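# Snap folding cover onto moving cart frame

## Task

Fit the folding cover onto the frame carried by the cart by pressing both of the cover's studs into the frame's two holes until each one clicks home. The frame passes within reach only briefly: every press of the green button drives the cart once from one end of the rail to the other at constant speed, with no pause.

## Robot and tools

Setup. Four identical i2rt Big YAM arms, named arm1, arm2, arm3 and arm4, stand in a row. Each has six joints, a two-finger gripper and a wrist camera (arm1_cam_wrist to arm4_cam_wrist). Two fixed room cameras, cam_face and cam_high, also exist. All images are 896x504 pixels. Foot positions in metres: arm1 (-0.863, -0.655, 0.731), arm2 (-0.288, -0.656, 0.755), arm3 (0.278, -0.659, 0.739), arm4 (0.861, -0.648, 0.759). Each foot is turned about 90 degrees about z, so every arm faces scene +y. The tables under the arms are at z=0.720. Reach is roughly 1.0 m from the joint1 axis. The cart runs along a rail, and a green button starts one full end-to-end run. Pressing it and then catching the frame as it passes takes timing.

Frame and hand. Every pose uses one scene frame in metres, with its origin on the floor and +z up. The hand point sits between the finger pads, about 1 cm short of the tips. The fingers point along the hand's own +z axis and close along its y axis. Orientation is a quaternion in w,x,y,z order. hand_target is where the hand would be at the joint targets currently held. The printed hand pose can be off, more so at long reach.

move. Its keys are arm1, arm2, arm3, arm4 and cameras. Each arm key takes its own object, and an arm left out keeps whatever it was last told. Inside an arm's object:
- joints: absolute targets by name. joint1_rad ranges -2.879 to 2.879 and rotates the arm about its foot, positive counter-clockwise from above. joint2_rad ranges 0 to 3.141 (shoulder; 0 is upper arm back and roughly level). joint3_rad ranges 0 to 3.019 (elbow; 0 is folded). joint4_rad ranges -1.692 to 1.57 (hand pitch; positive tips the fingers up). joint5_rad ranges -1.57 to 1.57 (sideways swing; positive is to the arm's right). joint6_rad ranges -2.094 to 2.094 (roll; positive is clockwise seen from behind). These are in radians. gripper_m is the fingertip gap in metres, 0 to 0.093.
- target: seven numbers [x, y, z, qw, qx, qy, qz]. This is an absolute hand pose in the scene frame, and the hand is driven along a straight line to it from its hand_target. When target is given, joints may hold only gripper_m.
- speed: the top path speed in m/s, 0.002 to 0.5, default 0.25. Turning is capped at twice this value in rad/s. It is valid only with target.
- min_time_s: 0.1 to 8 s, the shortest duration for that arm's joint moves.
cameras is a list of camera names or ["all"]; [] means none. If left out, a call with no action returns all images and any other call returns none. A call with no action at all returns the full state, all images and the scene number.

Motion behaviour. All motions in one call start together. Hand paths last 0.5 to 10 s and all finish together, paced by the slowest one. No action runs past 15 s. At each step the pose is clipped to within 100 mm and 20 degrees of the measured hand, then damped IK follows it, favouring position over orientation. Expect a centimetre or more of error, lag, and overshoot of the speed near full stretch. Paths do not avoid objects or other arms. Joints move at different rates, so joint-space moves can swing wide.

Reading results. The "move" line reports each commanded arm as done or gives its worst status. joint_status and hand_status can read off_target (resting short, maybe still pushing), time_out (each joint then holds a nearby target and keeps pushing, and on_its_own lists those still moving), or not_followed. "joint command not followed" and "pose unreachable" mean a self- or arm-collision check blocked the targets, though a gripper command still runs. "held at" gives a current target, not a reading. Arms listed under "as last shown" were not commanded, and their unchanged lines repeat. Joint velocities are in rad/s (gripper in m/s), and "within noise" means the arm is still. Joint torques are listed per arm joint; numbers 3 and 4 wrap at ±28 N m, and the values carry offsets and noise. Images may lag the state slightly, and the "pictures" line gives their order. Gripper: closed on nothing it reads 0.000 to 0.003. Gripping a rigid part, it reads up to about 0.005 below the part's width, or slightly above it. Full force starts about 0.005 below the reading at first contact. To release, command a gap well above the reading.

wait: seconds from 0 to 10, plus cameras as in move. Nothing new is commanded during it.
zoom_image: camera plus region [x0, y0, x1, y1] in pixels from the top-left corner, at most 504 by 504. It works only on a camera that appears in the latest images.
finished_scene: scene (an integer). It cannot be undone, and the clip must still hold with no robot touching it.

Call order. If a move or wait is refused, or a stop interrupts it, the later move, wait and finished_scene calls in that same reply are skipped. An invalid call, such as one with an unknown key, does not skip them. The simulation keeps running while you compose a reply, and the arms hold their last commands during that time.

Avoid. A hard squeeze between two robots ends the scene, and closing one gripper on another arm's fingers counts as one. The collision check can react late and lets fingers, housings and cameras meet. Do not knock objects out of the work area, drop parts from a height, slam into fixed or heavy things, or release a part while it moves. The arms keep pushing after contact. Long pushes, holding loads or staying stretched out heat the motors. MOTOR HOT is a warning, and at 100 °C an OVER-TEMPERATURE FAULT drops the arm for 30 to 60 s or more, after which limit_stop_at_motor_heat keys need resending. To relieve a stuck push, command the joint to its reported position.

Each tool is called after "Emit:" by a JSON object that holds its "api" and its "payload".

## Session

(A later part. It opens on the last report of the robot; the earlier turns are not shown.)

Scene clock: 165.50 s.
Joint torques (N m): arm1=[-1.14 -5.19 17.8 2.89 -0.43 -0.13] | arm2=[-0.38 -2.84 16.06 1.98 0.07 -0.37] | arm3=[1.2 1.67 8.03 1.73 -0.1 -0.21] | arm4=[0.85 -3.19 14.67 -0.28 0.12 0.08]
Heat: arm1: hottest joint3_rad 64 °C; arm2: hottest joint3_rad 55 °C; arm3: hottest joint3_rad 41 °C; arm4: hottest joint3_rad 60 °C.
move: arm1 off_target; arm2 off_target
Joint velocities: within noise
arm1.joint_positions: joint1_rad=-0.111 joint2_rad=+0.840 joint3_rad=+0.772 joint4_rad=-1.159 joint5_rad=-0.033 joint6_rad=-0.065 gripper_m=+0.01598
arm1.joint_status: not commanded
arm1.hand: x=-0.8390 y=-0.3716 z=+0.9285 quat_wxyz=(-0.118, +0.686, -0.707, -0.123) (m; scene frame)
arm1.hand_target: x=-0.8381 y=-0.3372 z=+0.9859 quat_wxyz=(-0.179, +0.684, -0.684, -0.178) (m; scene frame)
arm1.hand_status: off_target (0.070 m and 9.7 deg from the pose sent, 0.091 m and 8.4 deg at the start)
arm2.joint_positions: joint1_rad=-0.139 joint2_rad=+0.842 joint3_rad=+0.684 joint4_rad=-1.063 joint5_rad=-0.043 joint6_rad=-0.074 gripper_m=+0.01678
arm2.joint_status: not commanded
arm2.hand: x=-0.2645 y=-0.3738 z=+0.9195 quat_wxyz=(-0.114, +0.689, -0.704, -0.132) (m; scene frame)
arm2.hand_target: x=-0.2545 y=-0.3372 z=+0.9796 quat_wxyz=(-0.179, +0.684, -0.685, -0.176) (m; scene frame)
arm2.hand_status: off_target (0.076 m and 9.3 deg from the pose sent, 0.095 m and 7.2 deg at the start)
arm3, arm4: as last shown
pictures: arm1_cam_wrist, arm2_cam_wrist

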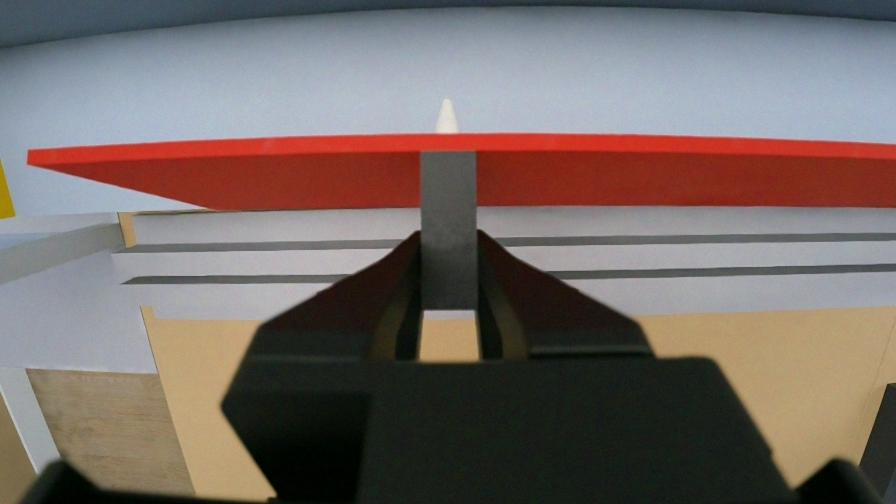

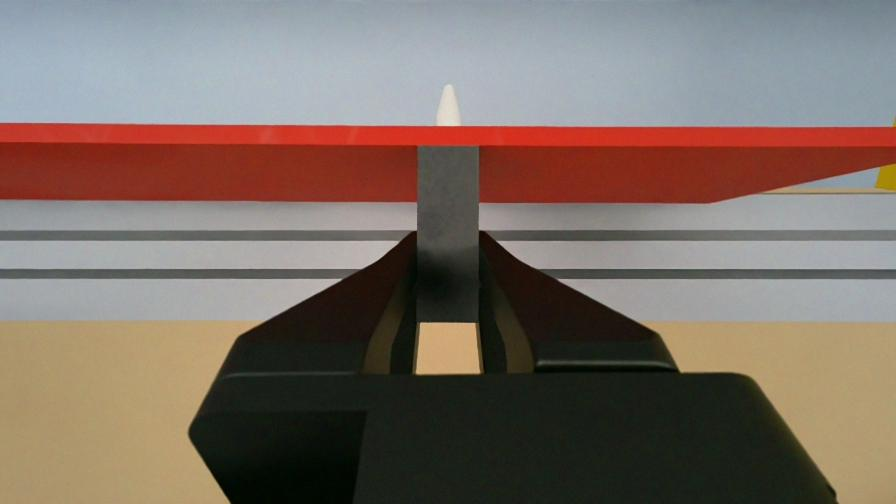

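Emit:
{"api": "move", "payload": {"arm1": {"target":[-0.834,-0.295,0.970,-0.2008,0.678,-0.678,-0.2008],"speed":0.04}, "arm2": {"target":[-0.246,-0.295,0.970,-0.2008,0.678,-0.678,-0.2008],"speed":0.04}, "cameras": ["arm1_cam_wrist","arm2_cam_wrist"]}}

Scene clock: 167.57 s.
Joint torques (N m): arm1=[-0.03 -6.3 15.65 3.17 -0.79 -0.17] | arm2=[0.15 -3.19 15.06 2.37 -0.16 -0.45] | arm3=[0.85 2.67 7.8 1.88 -0.14 -0.24] | arm4=[-0.21 -3.6 14.53 -0.31 0.09 0.06]
Heat: arm1: hottest joint3_rad 63 °C; arm2: hottest joint3_rad 56 °C; arm3: hottest joint3_rad 41 °C; arm4: hottest joint3_rad 60 °C.
move: arm1 off_target; arm2 off_target
Joint velocities: within noise
arm1.joint_positions: joint1_rad=-0.121 joint2_rad=+0.909 joint3_rad=+0.772 joint4_rad=-0.995 joint5_rad=-0.036 joint6_rad=-0.067 gripper_m=+0.01597
arm1.joint_status: not commanded
arm1.hand: x=-0.8319 y=-0.3300 z=+0.9243 quat_wxyz=(-0.153, +0.677, -0.703, -0.153) (m; scene frame)
arm1.hand_target: x=-0.8337 y=-0.2999 z=+0.9703 quat_wxyz=(-0.201, +0.678, -0.678, -0.200) (m; scene frame)
arm1.hand_status: off_target (0.058 m and 8.2 deg from the pose sent, 0.087 m and 13.5 deg at the start)
arm2.joint_positions: joint1_rad=-0.160 joint2_rad=+0.910 joint3_rad=+0.688 joint4_rad=-0.918 joint5_rad=-0.055 joint6_rad=-0.082 gripper_m=+0.01678
arm2.joint_status: not commanded
arm2.hand: x=-0.2560 y=-0.3374 z=+0.9165 quat_wxyz=(-0.144, +0.679, -0.701, -0.160) (m; scene frame)
arm2.hand_target: x=-0.2465 y=-0.3010 z=+0.9711 quat_wxyz=(-0.203, +0.677, -0.679, -0.200) (m; scene frame)
arm2.hand_status: off_target (0.069 m and 8.5 deg from the pose sent, 0.095 m and 13.1 deg at the start)
arm3, arm4: as last shown
pictures: arm1_cam_wrist, arm2_cam_wrist

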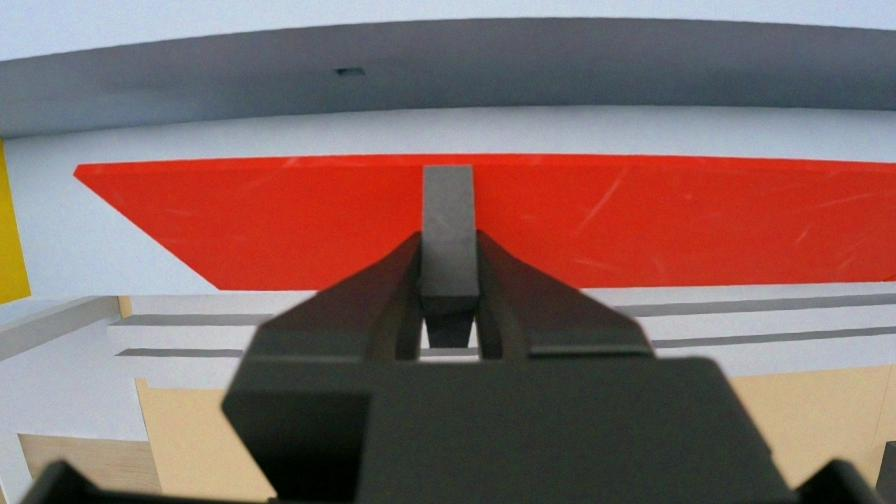

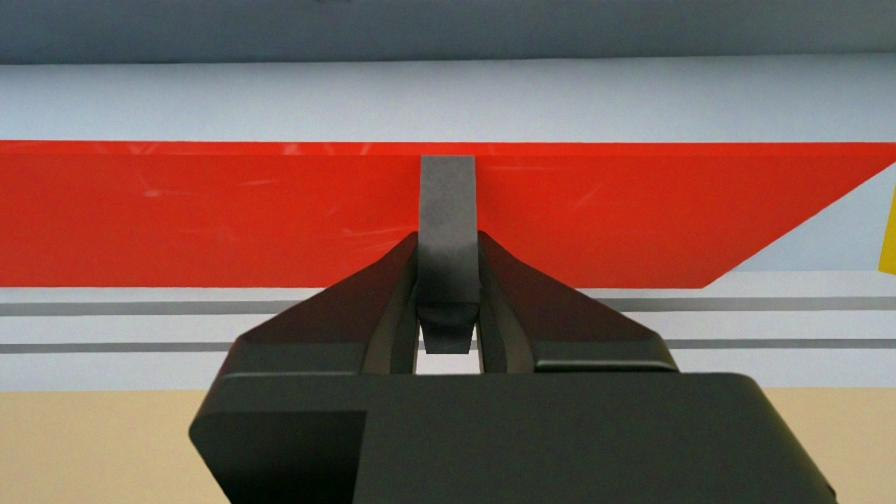

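Emit:
{"api": "move", "payload": {"arm1": {"target":[-0.820,-0.385,0.995,-0.135,0.694,-0.694,-0.135],"speed":0.12}, "arm2": {"target":[-0.235,-0.385,0.985,-0.135,0.694,-0.694,-0.135],"speed":0.12}, "cameras": ["arm1_cam_wrist","arm2_cam_wrist","cam_face","cam_high"]}}

Scene clock: 170.10 s.
Joint torques (N m): arm1=[-1.67 -5.6 16.96 0.55 -0.47 -0.31] | arm2=[-1.14 -3.72 15.57 0.01 0.06 -0.39] | arm3=[1.14 2.67 7.87 1.72 -0.07 -0.24] | arm4=[0.03 -3.31 14.64 -0.36 0.12 0.06]
Heat: arm1: hottest joint3_rad 63 °C; arm2: hottest joint3_rad 58 °C; arm3: hottest joint3_rad 41 °C; arm4: hottest joint3_rad 60 °C.
move: arm1 off_target; arm2 off_target
Joint velocities: within noise
arm1.joint_positions: joint1_rad=-0.207 joint2_rad=+0.803 joint3_rad=+0.815 joint4_rad=-1.316 joint5_rad=-0.058 joint6_rad=-0.152 gripper_m=+0.01596
arm1.joint_status: not commanded
arm1.hand: x=-0.8217 y=-0.4030 z=+0.9458 quat_wxyz=(-0.090, +0.687, -0.714, -0.100) (m; scene frame)
arm1.hand_target: x=-0.8208 y=-0.3874 z=+0.9944 quat_wxyz=(-0.136, +0.694, -0.694, -0.135) (m; scene frame)
arm1.hand_status: off_target (0.052 m and 7.0 deg from the pose sent, 0.090 m and 3.7 deg at the start)
arm2.joint_positions: joint1_rad=-0.238 joint2_rad=+0.793 joint3_rad=+0.711 joint4_rad=-1.226 joint5_rad=-0.071 joint6_rad=-0.172 gripper_m=+0.01678
arm2.joint_status: not commanded
arm2.hand: x=-0.2476 y=-0.4084 z=+0.9321 quat_wxyz=(-0.083, +0.693, -0.708, -0.107) (m; scene frame)
arm2.hand_target: x=-0.2367 y=-0.3874 z=+0.9842 quat_wxyz=(-0.137, +0.694, -0.694, -0.135) (m; scene frame)
arm2.hand_status: off_target (0.059 m and 7.0 deg from the pose sent, 0.086 m and 3.6 deg at the start)
arm3, arm4: as last shown
pictures: arm1_cam_wrist, arm2_cam_wrist, cam_face, cam_high

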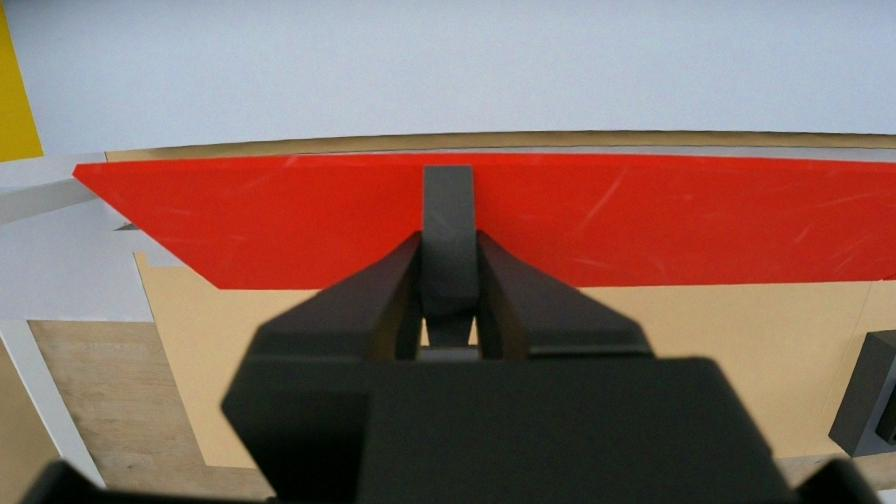

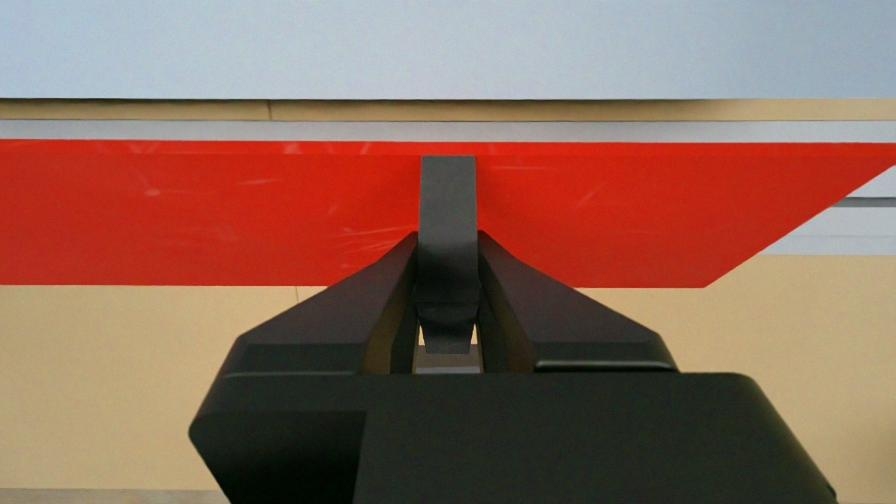

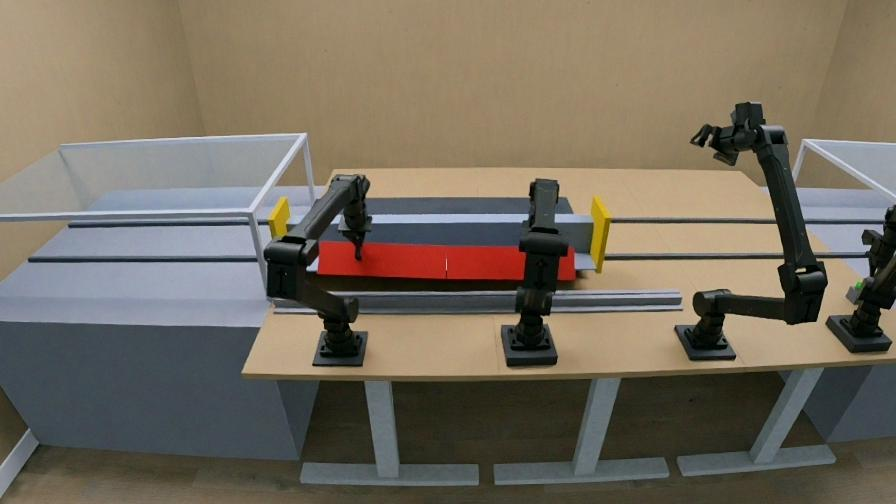

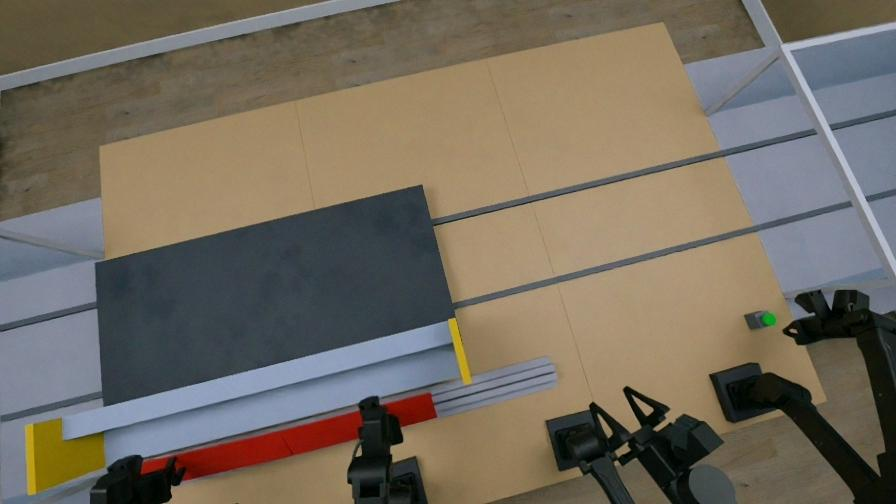

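Emit:
{"api": "move", "payload": {"arm1": {"target":[-0.799,-0.40,1.01,-0.3589,0.6093,-0.6093,-0.3589],"speed":0.2}, "arm2": {"target":[-0.214,-0.40,1.005,-0.3589,0.6093,-0.6093,-0.3589],"speed":0.2}, "cameras": ["arm1_cam_wrist","arm2_cam_wrist","cam_face","cam_high"]}}

Emit:
{"api": "zoom_image", "payload": {"camera": "cam_face", "region": [260, 160, 640, 370]}}

Scene clock: 174.93 s.
Joint torques (N m): arm1=[-0.85 -0.85 12 3.4 -1.52 0.01] | arm2=[-0.97 0.5 10.65 3.21 -0.84 0.09] | arm3=[1.03 2.02 7.92 1.61 -0.13 -0.23] | arm4=[0.26 -3.25 14.61 -0.5 0.12 0.06]
Heat: arm1: hottest joint3_rad 64 °C; arm2: hottest joint3_rad 59 °C; arm3: hottest joint3_rad 41 °C; arm4: hottest joint3_rad 60 °C.
move: arm1 off_target; arm2 off_target
Joint velocities: within noise
arm1.joint_positions: joint1_rad=-0.560 joint2_rad=+0.346 joint3_rad=+0.531 joint4_rad=-0.845 joint5_rad=-0.446 joint6_rad=-0.291 gripper_m=+0.01596
arm1.joint_status: not commanded
arm1.hand: x=-0.7968 y=-0.4055 z=+0.9815 quat_wxyz=(-0.328, +0.611, -0.636, -0.339) (m; scene frame)
arm1.hand_target: x=-0.7998 y=-0.4011 z=+1.0099 quat_wxyz=(-0.361, +0.609, -0.608, -0.361) (m; scene frame)
arm1.hand_status: off_target (0.029 m and 5.2 deg from the pose sent, 0.068 m and 45.6 deg at the start)
arm2.joint_positions: joint1_rad=-0.611 joint2_rad=+0.335 joint3_rad=+0.455 joint4_rad=-0.798 joint5_rad=-0.485 joint6_rad=-0.330 gripper_m=+0.01678
arm2.joint_status: not commanded
arm2.hand: x=-0.2209 y=-0.4072 z=+0.9760 quat_wxyz=(-0.321, +0.619, -0.628, -0.346) (m; scene frame)
arm2.hand_target: x=-0.2142 y=-0.4013 z=+1.0053 quat_wxyz=(-0.363, +0.610, -0.607, -0.358) (m; scene frame)
arm2.hand_status: off_target (0.031 m and 5.2 deg from the pose sent, 0.081 m and 45.6 deg at the start)
arm3, arm4: as last shown
pictures: arm1_cam_wrist, arm2_cam_wrist, cam_face, cam_high

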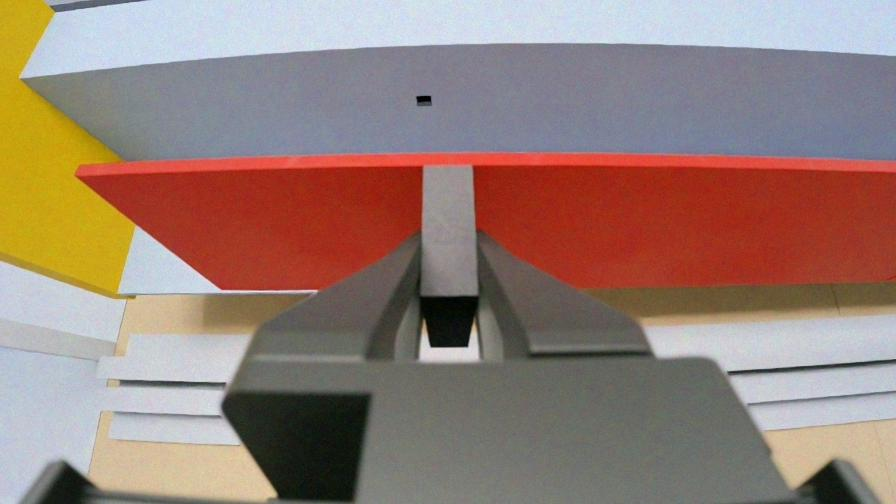

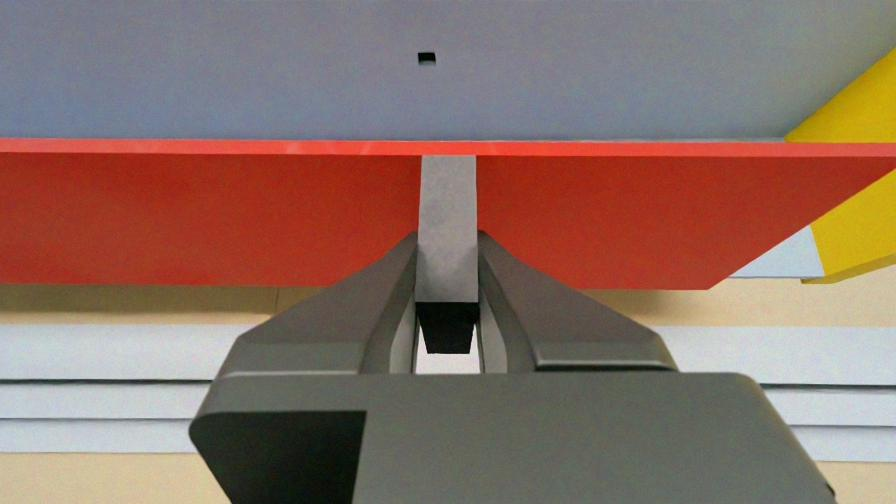

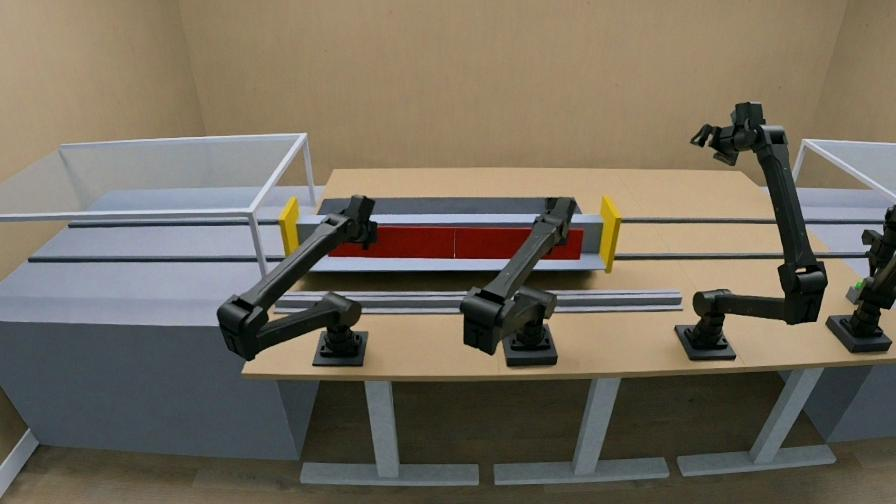

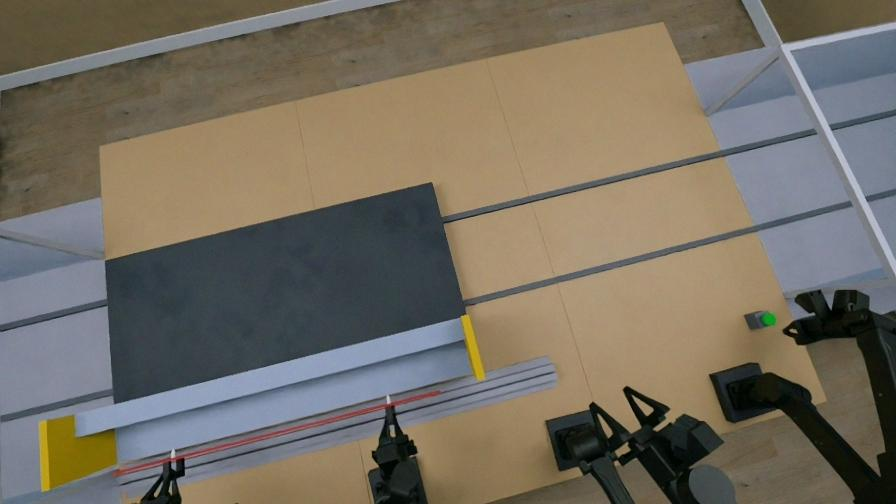

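Scaled by 1.326.

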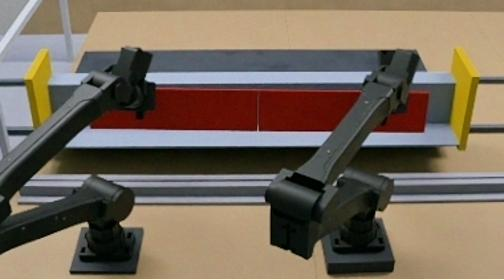

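Emit:
{"api": "move", "payload": {"arm1": {"target":[-0.775,-0.345,0.958,-0.3589,0.6093,-0.6093,-0.3589],"speed":0.07}, "arm2": {"target":[-0.189,-0.345,0.954,-0.3589,0.6093,-0.6093,-0.3589],"speed":0.07}, "cameras": ["arm1_cam_wrist","arm2_cam_wrist","cam_high"]}}

Emit:
{"api": "zoom_image", "payload": {"camera": "cam_high", "region": [90, 360, 500, 500]}}

Scene clock: 177.73 s.
Joint torques (N m): arm1=[0.91 -2.61 12.03 3.33 -0.73 0.19] | arm2=[2.26 -0.85 10.54 2.91 -0.31 0.34] | arm3=[1.03 1.67 7.88 1.46 -0.13 -0.27] | arm4=[0.32 -3.78 14.84 -0.29 0.08 0.12]
Heat: arm1: hottest joint3_rad 64 °C; arm2: hottest joint3_rad 59 °C; arm3: hottest joint3_rad 41 °C; arm4: hottest joint3_rad 60 °C.
move: arm1 off_target; arm2 off_target
Joint velocities: within noise
arm1.joint_positions: joint1_rad=-0.540 joint2_rad=+0.575 joint3_rad=+0.436 joint4_rad=-0.519 joint5_rad=-0.427 joint6_rad=-0.284 gripper_m=+0.01596
arm1.joint_status: not commanded
arm1.hand: x=-0.7709 y=-0.3572 z=+0.9281 quat_wxyz=(-0.328, +0.613, -0.635, -0.336) (m; scene frame)
arm1.hand_target: x=-0.7750 y=-0.3467 z=+0.9556 quat_wxyz=(-0.355, +0.610, -0.611, -0.358) (m; scene frame)
arm1.hand_status: off_target (0.033 m and 5.4 deg from the pose sent, 0.068 m and 5.2 deg at the start)
arm2.joint_positions: joint1_rad=-0.585 joint2_rad=+0.609 joint3_rad=+0.375 joint4_rad=-0.438 joint5_rad=-0.459 joint6_rad=-0.318 gripper_m=+0.01678
arm2.joint_status: not commanded
arm2.hand: x=-0.1942 y=-0.3578 z=+0.9248 quat_wxyz=(-0.322, +0.620, -0.628, -0.342) (m; scene frame)
arm2.hand_target: x=-0.1899 y=-0.3469 z=+0.9515 quat_wxyz=(-0.354, +0.610, -0.612, -0.358) (m; scene frame)
arm2.hand_status: off_target (0.032 m and 5.3 deg from the pose sent, 0.073 m and 5.2 deg at the start)
arm3, arm4: as last shown
pictures: arm1_cam_wrist, arm2_cam_wrist, cam_high

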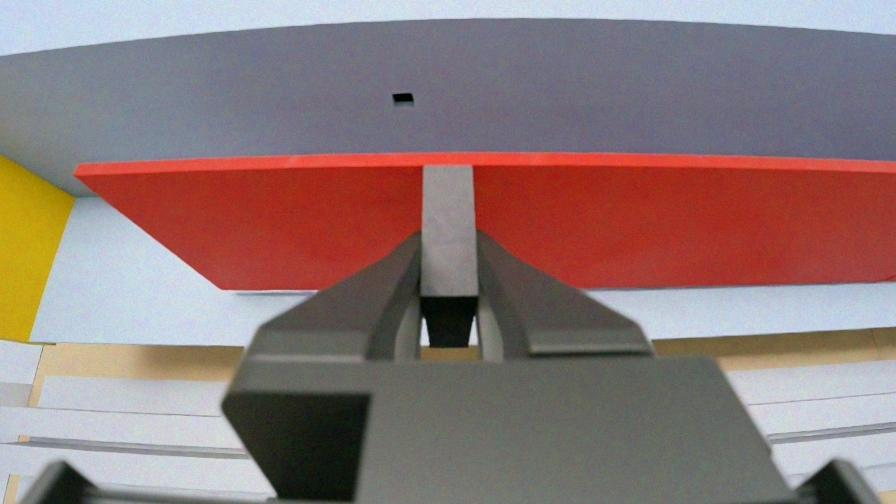

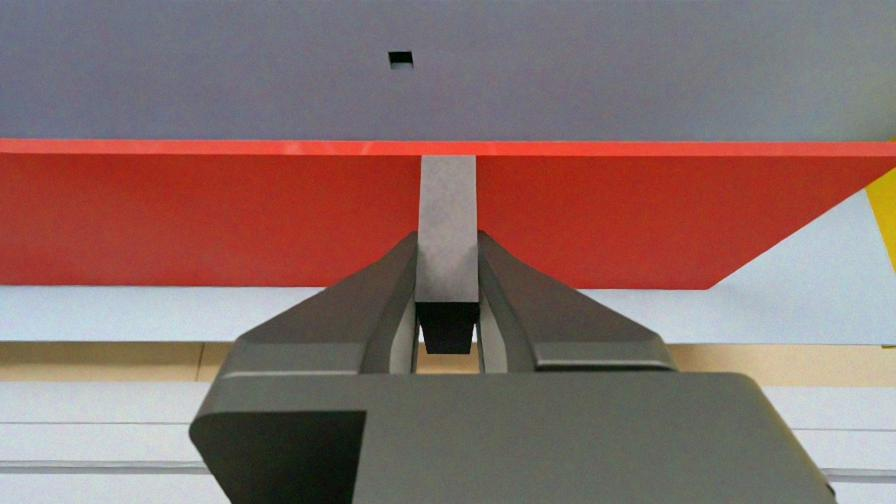

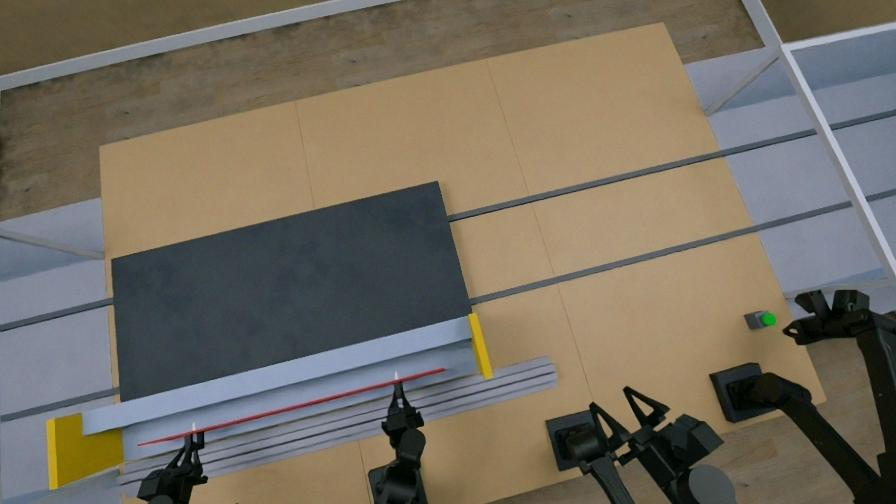

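Scaled by 1.229.

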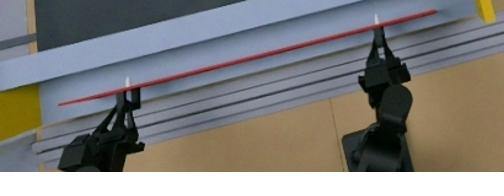

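Emit:
{"api": "move", "payload": {"arm1": {"target":[-0.760,-0.318,0.943,-0.3428,0.6184,-0.6184,-0.3428],"speed":0.025}, "arm2": {"target":[-0.177,-0.318,0.941,-0.3428,0.6184,-0.6184,-0.3428],"speed":0.025}, "cameras": ["arm1_cam_wrist","arm2_cam_wrist"]}}

Scene clock: 181.40 s.
Joint torques (N m): arm1=[0.38 -3.19 13.41 1.88 -0.59 0.15] | arm2=[2.14 0.44 11.69 1.44 0.16 0.16] | arm3=[0.21 2.26 7.75 1.84 -0.04 -0.2] | arm4=[-0.21 -3.02 14.65 -0.43 0.1 0.1]
Heat: arm1: hottest joint3_rad 64 °C; arm2: hottest joint3_rad 58 °C; arm3: hottest joint3_rad 41 °C; arm4: hottest joint3_rad 61 °C.
move: arm1 off_target; arm2 off_target
Joint velocities: within noise
arm1.joint_positions: joint1_rad=-0.526 joint2_rad=+0.708 joint3_rad=+0.456 joint4_rad=-0.409 joint5_rad=-0.406 joint6_rad=-0.294 gripper_m=+0.01596
arm1.joint_status: not commanded
arm1.hand: x=-0.7574 y=-0.3318 z=+0.9191 quat_wxyz=(-0.330, +0.618, -0.633, -0.328) (m; scene frame)
arm1.hand_target: x=-0.7602 y=-0.3192 z=+0.9438 quat_wxyz=(-0.343, +0.619, -0.617, -0.343) (m; scene frame)
arm1.hand_status: off_target (0.028 m and 2.8 deg from the pose sent, 0.043 m and 2.8 deg at the start)
arm2.joint_positions: joint1_rad=-0.573 joint2_rad=+0.733 joint3_rad=+0.400 joint4_rad=-0.316 joint5_rad=-0.436 joint6_rad=-0.309 gripper_m=+0.01678
arm2.joint_status: not commanded
arm2.hand: x=-0.1796 y=-0.3330 z=+0.9224 quat_wxyz=(-0.332, +0.618, -0.627, -0.339) (m; scene frame)
arm2.hand_target: x=-0.1754 y=-0.3200 z=+0.9420 quat_wxyz=(-0.344, +0.616, -0.620, -0.344) (m; scene frame)
arm2.hand_status: off_target (0.024 m and 1.7 deg from the pose sent, 0.046 m and 2.7 deg at the start)
arm3.joint_positions: joint1_rad=+0.141 joint2_rad=+0.602 joint3_rad=+1.355 joint4_rad=-1.257 joint5_rad=-0.116 joint6_rad=+0.492 gripper_m=+0.09396
arm3.joint_status: not commanded
arm3.hand: x=+0.2328 y=-0.4218 z=+1.2827 quat_wxyz=(-0.190, +0.507, -0.693, -0.476) (m; scene frame)
arm3.hand_target: x=+0.2332 y=-0.4243 z=+1.2951 quat_wxyz=(-0.196, +0.504, -0.687, -0.486) (m; scene frame)
arm3.hand_status: not commanded
arm4.joint_positions: joint1_rad=-0.693 joint2_rad=+1.017 joint3_rad=+0.599 joint4_rad=-1.220 joint5_rad=-0.008 joint6_rad=-0.695 gripper_m=+0.00041
arm4.joint_status: not commanded
arm4.hand: x=+0.9942 y=-0.4835 z=+0.8472 quat_wxyz=(+0.029, +0.709, -0.705, +0.002) (m; scene frame)
arm4.hand_target: x=+1.0093 y=-0.4702 z=+0.8693 quat_wxyz=(+0.001, +0.708, -0.707, +0.001) (m; scene frame)
arm4.hand_status: not commanded
pictures: arm1_cam_wrist, arm2_cam_wrist

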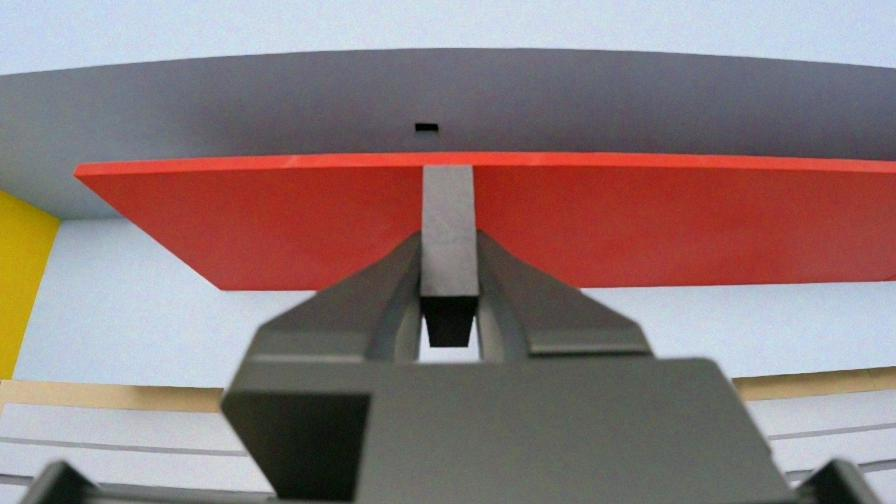

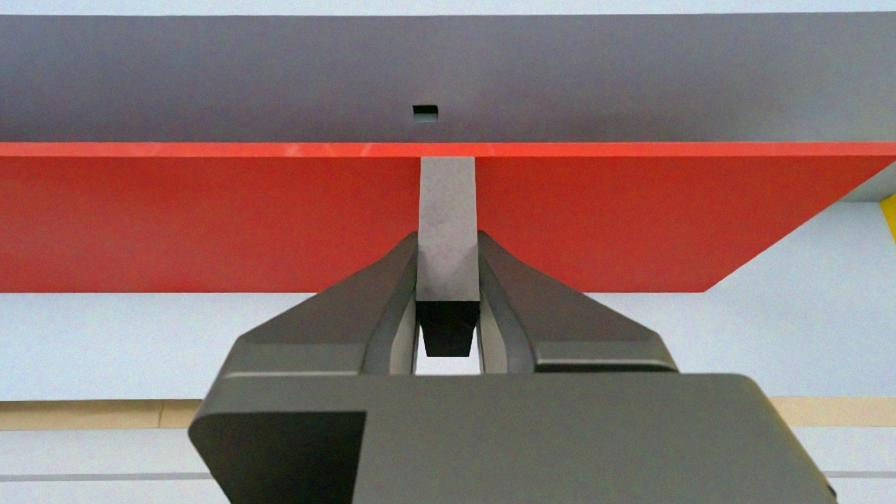

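Emit:
{"api": "move", "payload": {"arm1": {"target":[-0.7295,-0.300,0.939,-0.3428,0.6184,-0.6184,-0.3428],"speed":0.012}, "arm2": {"target":[-0.146,-0.300,0.934,-0.3428,0.6184,-0.6184,-0.3428],"speed":0.012}, "cameras": ["arm1_cam_wrist","arm2_cam_wrist"]}}

Scene clock: 185.57 s.
Joint torques (N m): arm1=[-0.97 -2.32 13.07 2.59 -0.53 0.03] | arm2=[1.38 0.73 11.36 1.84 -0.14 -0.09] | arm3=[0.5 2.55 7.92 1.78 -0.14 -0.18] | arm4=[0.56 -3.84 14.76 -0.28 0.11 0.1]
Heat: arm1: hottest joint3_rad 63 °C; arm2: hottest joint3_rad 58 °C; arm3: hottest joint3_rad 41 °C; arm4: hottest joint3_rad 61 °C.
move: arm1 off_target; arm2 off_target
Joint velocities: within noise
arm1.joint_positions: joint1_rad=-0.585 joint2_rad=+0.811 joint3_rad=+0.497 joint4_rad=-0.360 joint5_rad=-0.466 joint6_rad=-0.327 gripper_m=+0.01596
arm1.joint_status: not commanded
arm1.hand: x=-0.7357 y=-0.3165 z=+0.9203 quat_wxyz=(-0.328, +0.618, -0.631, -0.335) (m; scene frame)
arm1.hand_target: x=-0.7294 y=-0.3019 z=+0.9388 quat_wxyz=(-0.343, +0.618, -0.619, -0.342) (m; scene frame)
arm1.hand_status: off_target (0.026 m and 2.4 deg from the pose sent, 0.047 m and 2.8 deg at the start)
arm2.joint_positions: joint1_rad=-0.620 joint2_rad=+0.845 joint3_rad=+0.444 joint4_rad=-0.255 joint5_rad=-0.485 joint6_rad=-0.339 gripper_m=+0.01678
arm2.joint_status: not commanded
arm2.hand: x=-0.1585 y=-0.3156 z=+0.9237 quat_wxyz=(-0.333, +0.618, -0.623, -0.344) (m; scene frame)
arm2.hand_target: x=-0.1469 y=-0.3021 z=+0.9367 quat_wxyz=(-0.346, +0.618, -0.617, -0.344) (m; scene frame)
arm2.hand_status: off_target (0.023 m and 1.3 deg from the pose sent, 0.049 m and 1.7 deg at the start)
arm3, arm4: as last shown
pictures: arm1_cam_wrist, arm2_cam_wrist

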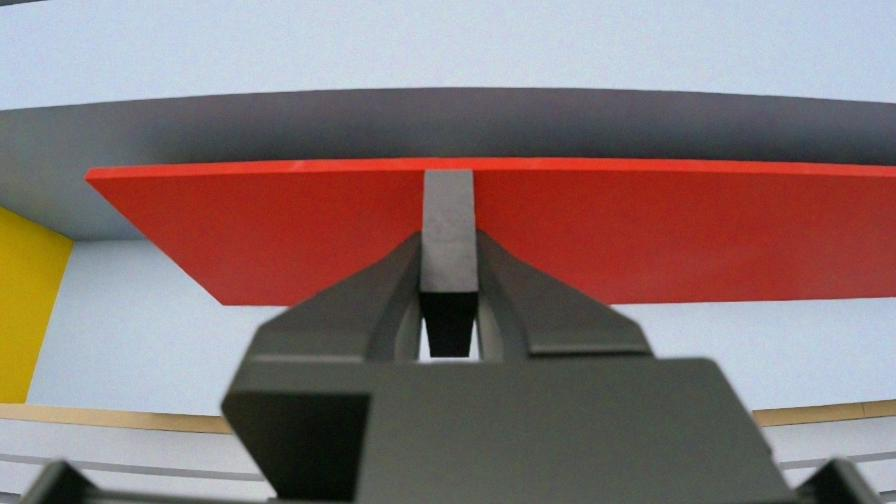

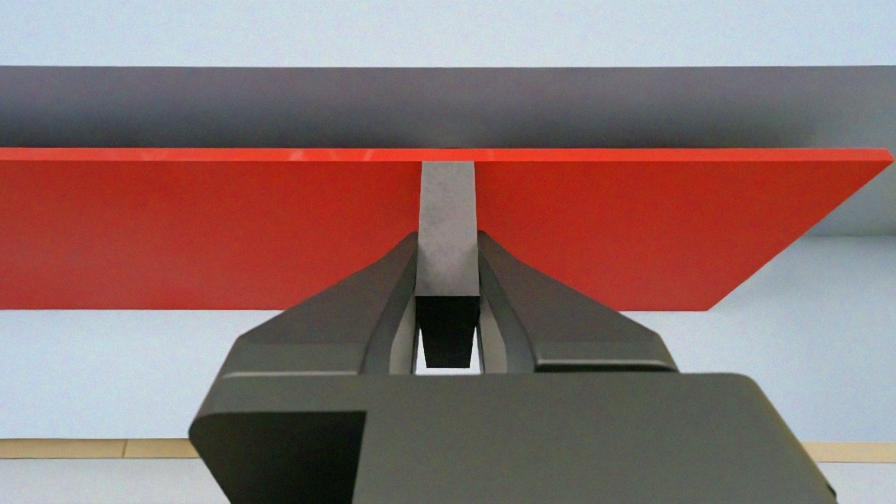

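Emit:
{"api": "move", "payload": {"arm1": {"target":[-0.711,-0.262,0.934,-0.3589,0.6093,-0.6093,-0.3589],"speed":0.025}, "arm2": {"target":[-0.130,-0.262,0.931,-0.3589,0.6093,-0.6093,-0.3589],"speed":0.025}, "cameras": ["arm1_cam_wrist","arm2_cam_wrist","cam_high"]}}

Emit:
{"api": "zoom_image", "payload": {"camera": "cam_high", "region": [90, 300, 530, 500]}}

Scene clock: 188.37 s.
Joint torques (N m): arm1=[1.2 -1.67 14.04 3.66 -0.36 0.23] | arm2=[3.14 1.08 11.99 2.97 0.12 0.18] | arm3=[0.38 1.85 7.97 1.73 -0.08 -0.21] | arm4=[1.03 -3.55 14.82 -0.51 0.1 0.08]
Heat: arm1: hottest joint3_rad 63 °C; arm2: hottest joint3_rad 58 °C; arm3: hottest joint3_rad 41 °C; arm4: hottest joint3_rad 61 °C.
move: arm1 off_target; arm2 off_target
Joint velocities: within noise
arm1.joint_positions: joint1_rad=-0.606 joint2_rad=+0.926 joint3_rad=+0.514 joint4_rad=-0.216 joint5_rad=-0.483 joint6_rad=-0.321 gripper_m=+0.01596
arm1.joint_status: not commanded
arm1.hand: x=-0.7137 y=-0.2927 z=+0.9165 quat_wxyz=(-0.347, +0.609, -0.625, -0.343) (m; scene frame)
arm1.hand_target: x=-0.7128 y=-0.2662 z=+0.9369 quat_wxyz=(-0.361, +0.609, -0.608, -0.360) (m; scene frame)
arm1.hand_status: off_target (0.035 m and 2.9 deg from the pose sent, 0.061 m and 5.2 deg at the start)
arm2.joint_positions: joint1_rad=-0.642 joint2_rad=+0.967 joint3_rad=+0.467 joint4_rad=-0.114 joint5_rad=-0.494 joint6_rad=-0.333 gripper_m=+0.01678
arm2.joint_status: not commanded
arm2.hand: x=-0.1354 y=-0.2929 z=+0.9197 quat_wxyz=(-0.352, +0.608, -0.620, -0.349) (m; scene frame)
arm2.hand_target: x=-0.1306 y=-0.2659 z=+0.9322 quat_wxyz=(-0.360, +0.609, -0.609, -0.358) (m; scene frame)
arm2.hand_status: off_target (0.033 m and 1.8 deg from the pose sent, 0.061 m and 3.9 deg at the start)
arm3, arm4: as last shown
pictures: arm1_cam_wrist, arm2_cam_wrist, cam_high

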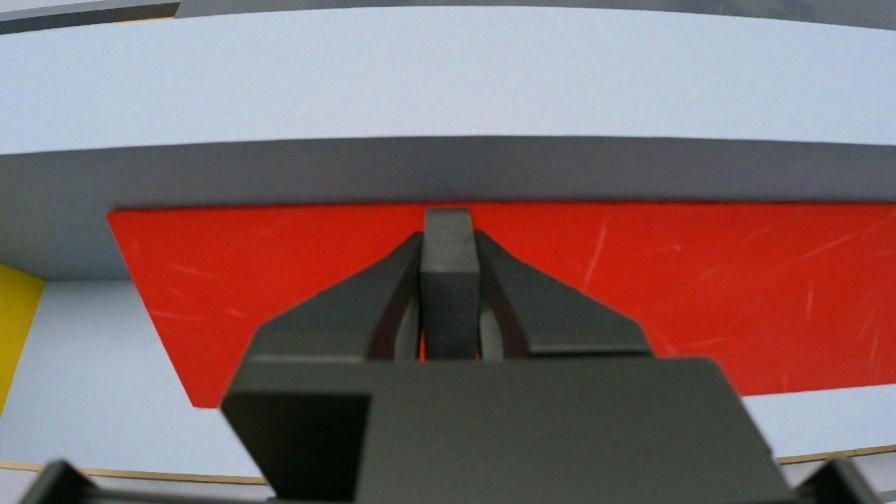

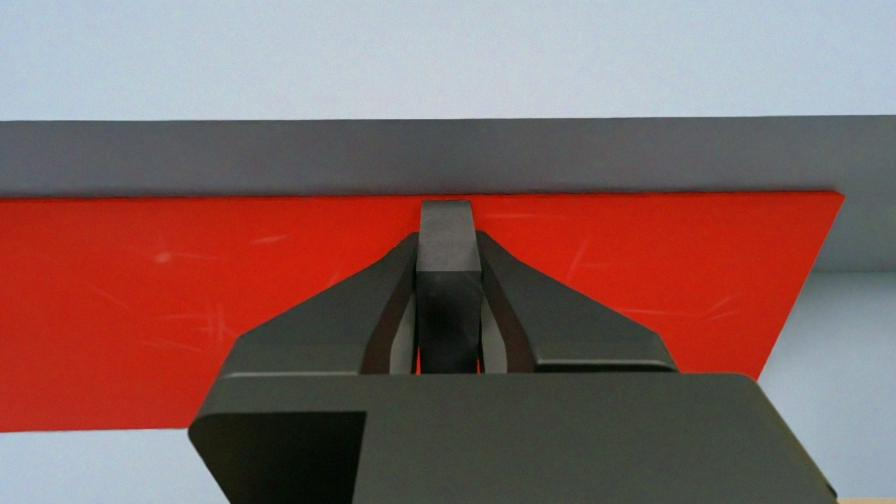

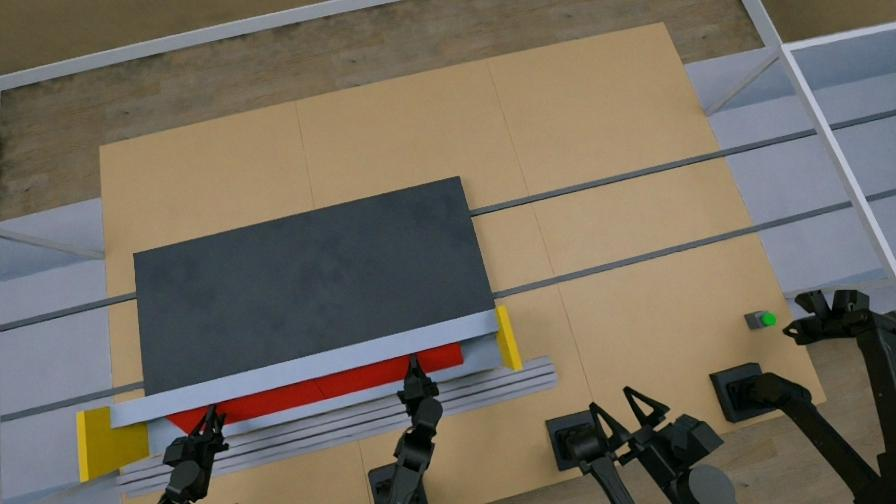

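Scaled by 1.145.

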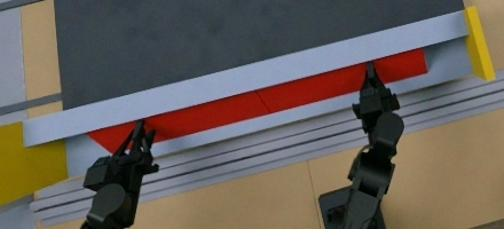

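Emit:
{"api": "move", "payload": {"arm1": {"target":[-0.685,-0.395,0.985,-0.4498,0.5456,-0.5456,-0.4498],"speed":0.16}, "arm2": {"target":[-0.103,-0.395,0.98,-0.4498,0.5456,-0.5456,-0.4498],"speed":0.16}, "cameras": ["arm1_cam_wrist","arm2_cam_wrist","cam_high","cam_face"]}}

Emit:
{"api": "zoom_image", "payload": {"camera": "cam_high", "region": [90, 300, 530, 500]}}

Emit:
{"api": "zoom_image", "payload": {"camera": "cam_face", "region": [280, 160, 660, 360]}}

Scene clock: 192.27 s.
Joint torques (N m): arm1=[-1.49 -4.48 10.97 2.56 -1.07 -0.01] | arm2=[-0.15 -3.72 9.62 1.91 -0.94 0.65] | arm3=[0.56 2.2 7.86 1.76 -0.15 -0.21] | arm4=[0.62 -3.84 14.8 -0.55 0.12 0.03]
Heat: arm1: hottest joint3_rad 62 °C; arm2: hottest joint3_rad 57 °C; arm3: hottest joint3_rad 42 °C; arm4: hottest joint3_rad 61 °C.
move: arm1 off_target; arm2 off_target
Joint velocities: within noise
arm1.joint_positions: joint1_rad=-1.100 joint2_rad=+0.678 joint3_rad=+0.374 joint4_rad=-0.170 joint5_rad=-1.043 joint6_rad=-0.347 gripper_m=+0.01596
arm1.joint_status: not commanded
arm1.hand: x=-0.6851 y=-0.3934 z=+0.9628 quat_wxyz=(-0.421, +0.535, -0.574, -0.454) (m; scene frame)
arm1.hand_target: x=-0.6849 y=-0.3934 z=+0.9822 quat_wxyz=(-0.447, +0.543, -0.549, -0.451) (m; scene frame)
arm1.hand_status: off_target (0.022 m and 4.8 deg from the pose sent, 0.126 m and 20.6 deg at the start)
arm2.joint_positions: joint1_rad=-1.114 joint2_rad=+0.740 joint3_rad=+0.313 joint4_rad=-0.053 joint5_rad=-1.048 joint6_rad=-0.424 gripper_m=+0.01692
arm2.joint_status: not commanded
arm2.hand: x=-0.1117 y=-0.3910 z=+0.9558 quat_wxyz=(-0.430, +0.558, -0.552, -0.446) (m; scene frame)
arm2.hand_target: x=-0.1056 y=-0.3919 z=+0.9767 quat_wxyz=(-0.444, +0.547, -0.547, -0.453) (m; scene frame)
arm2.hand_status: off_target (0.026 m and 2.8 deg from the pose sent, 0.123 m and 19.6 deg at the start)
arm3, arm4: as last shown
pictures: arm1_cam_wrist, arm2_cam_wrist, cam_face, cam_high

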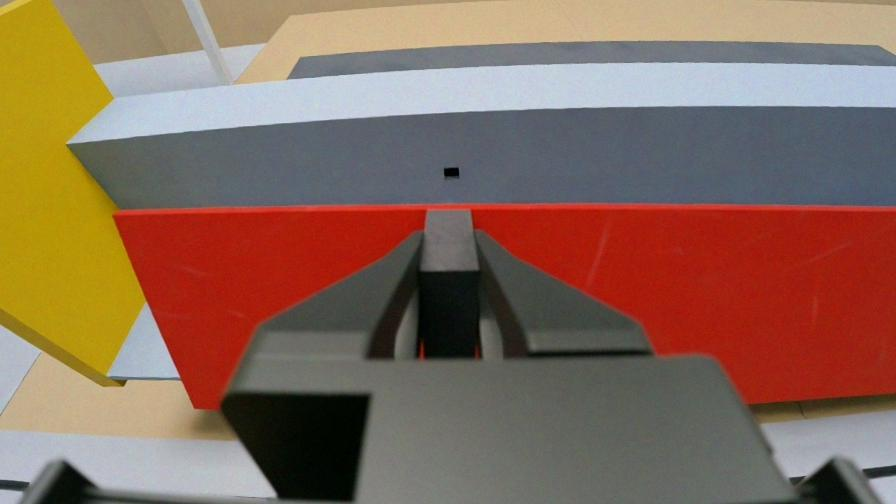

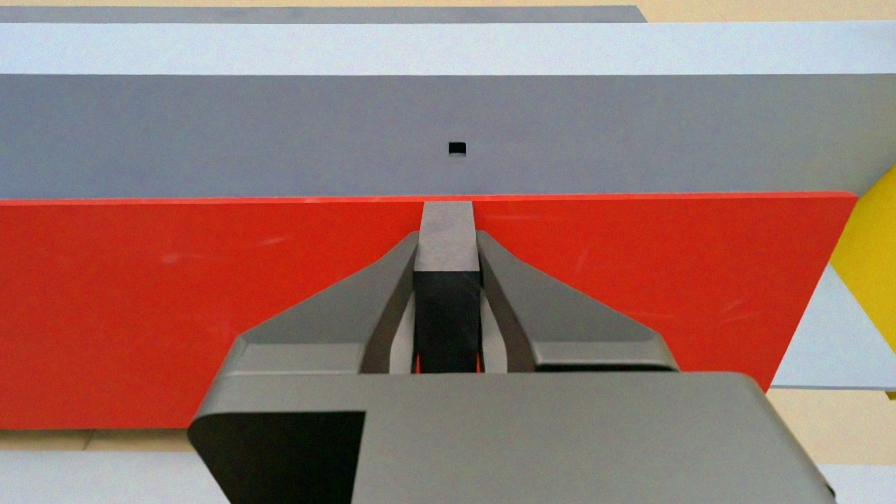

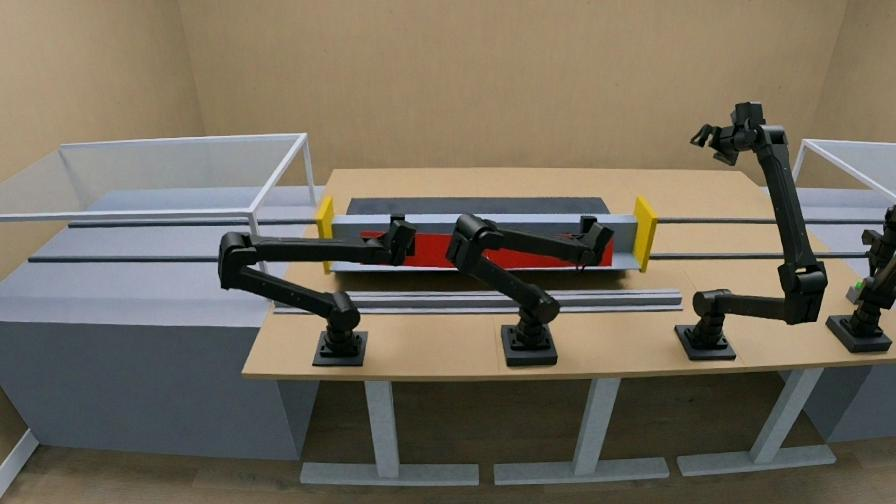

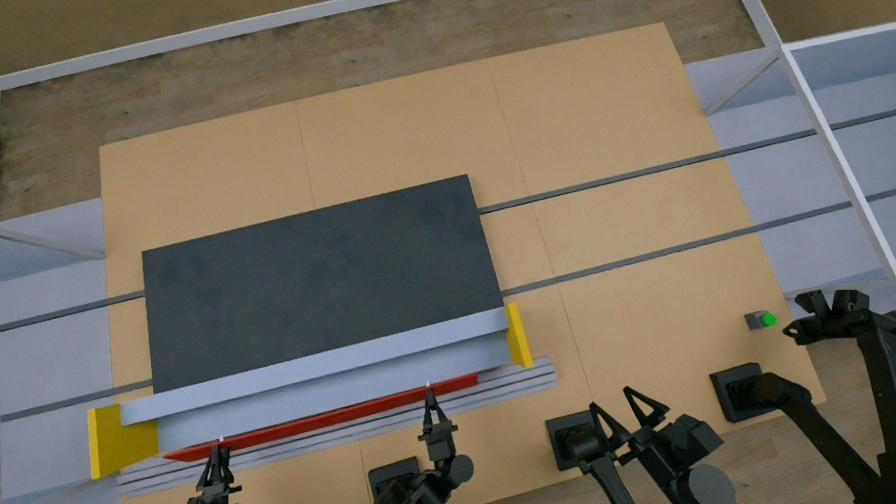

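Scaled by 1.145.

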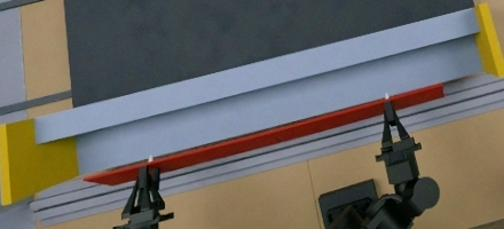

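Scaled by 1.326.

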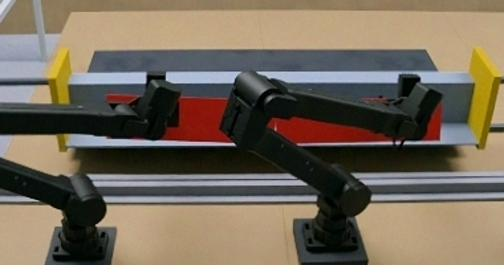

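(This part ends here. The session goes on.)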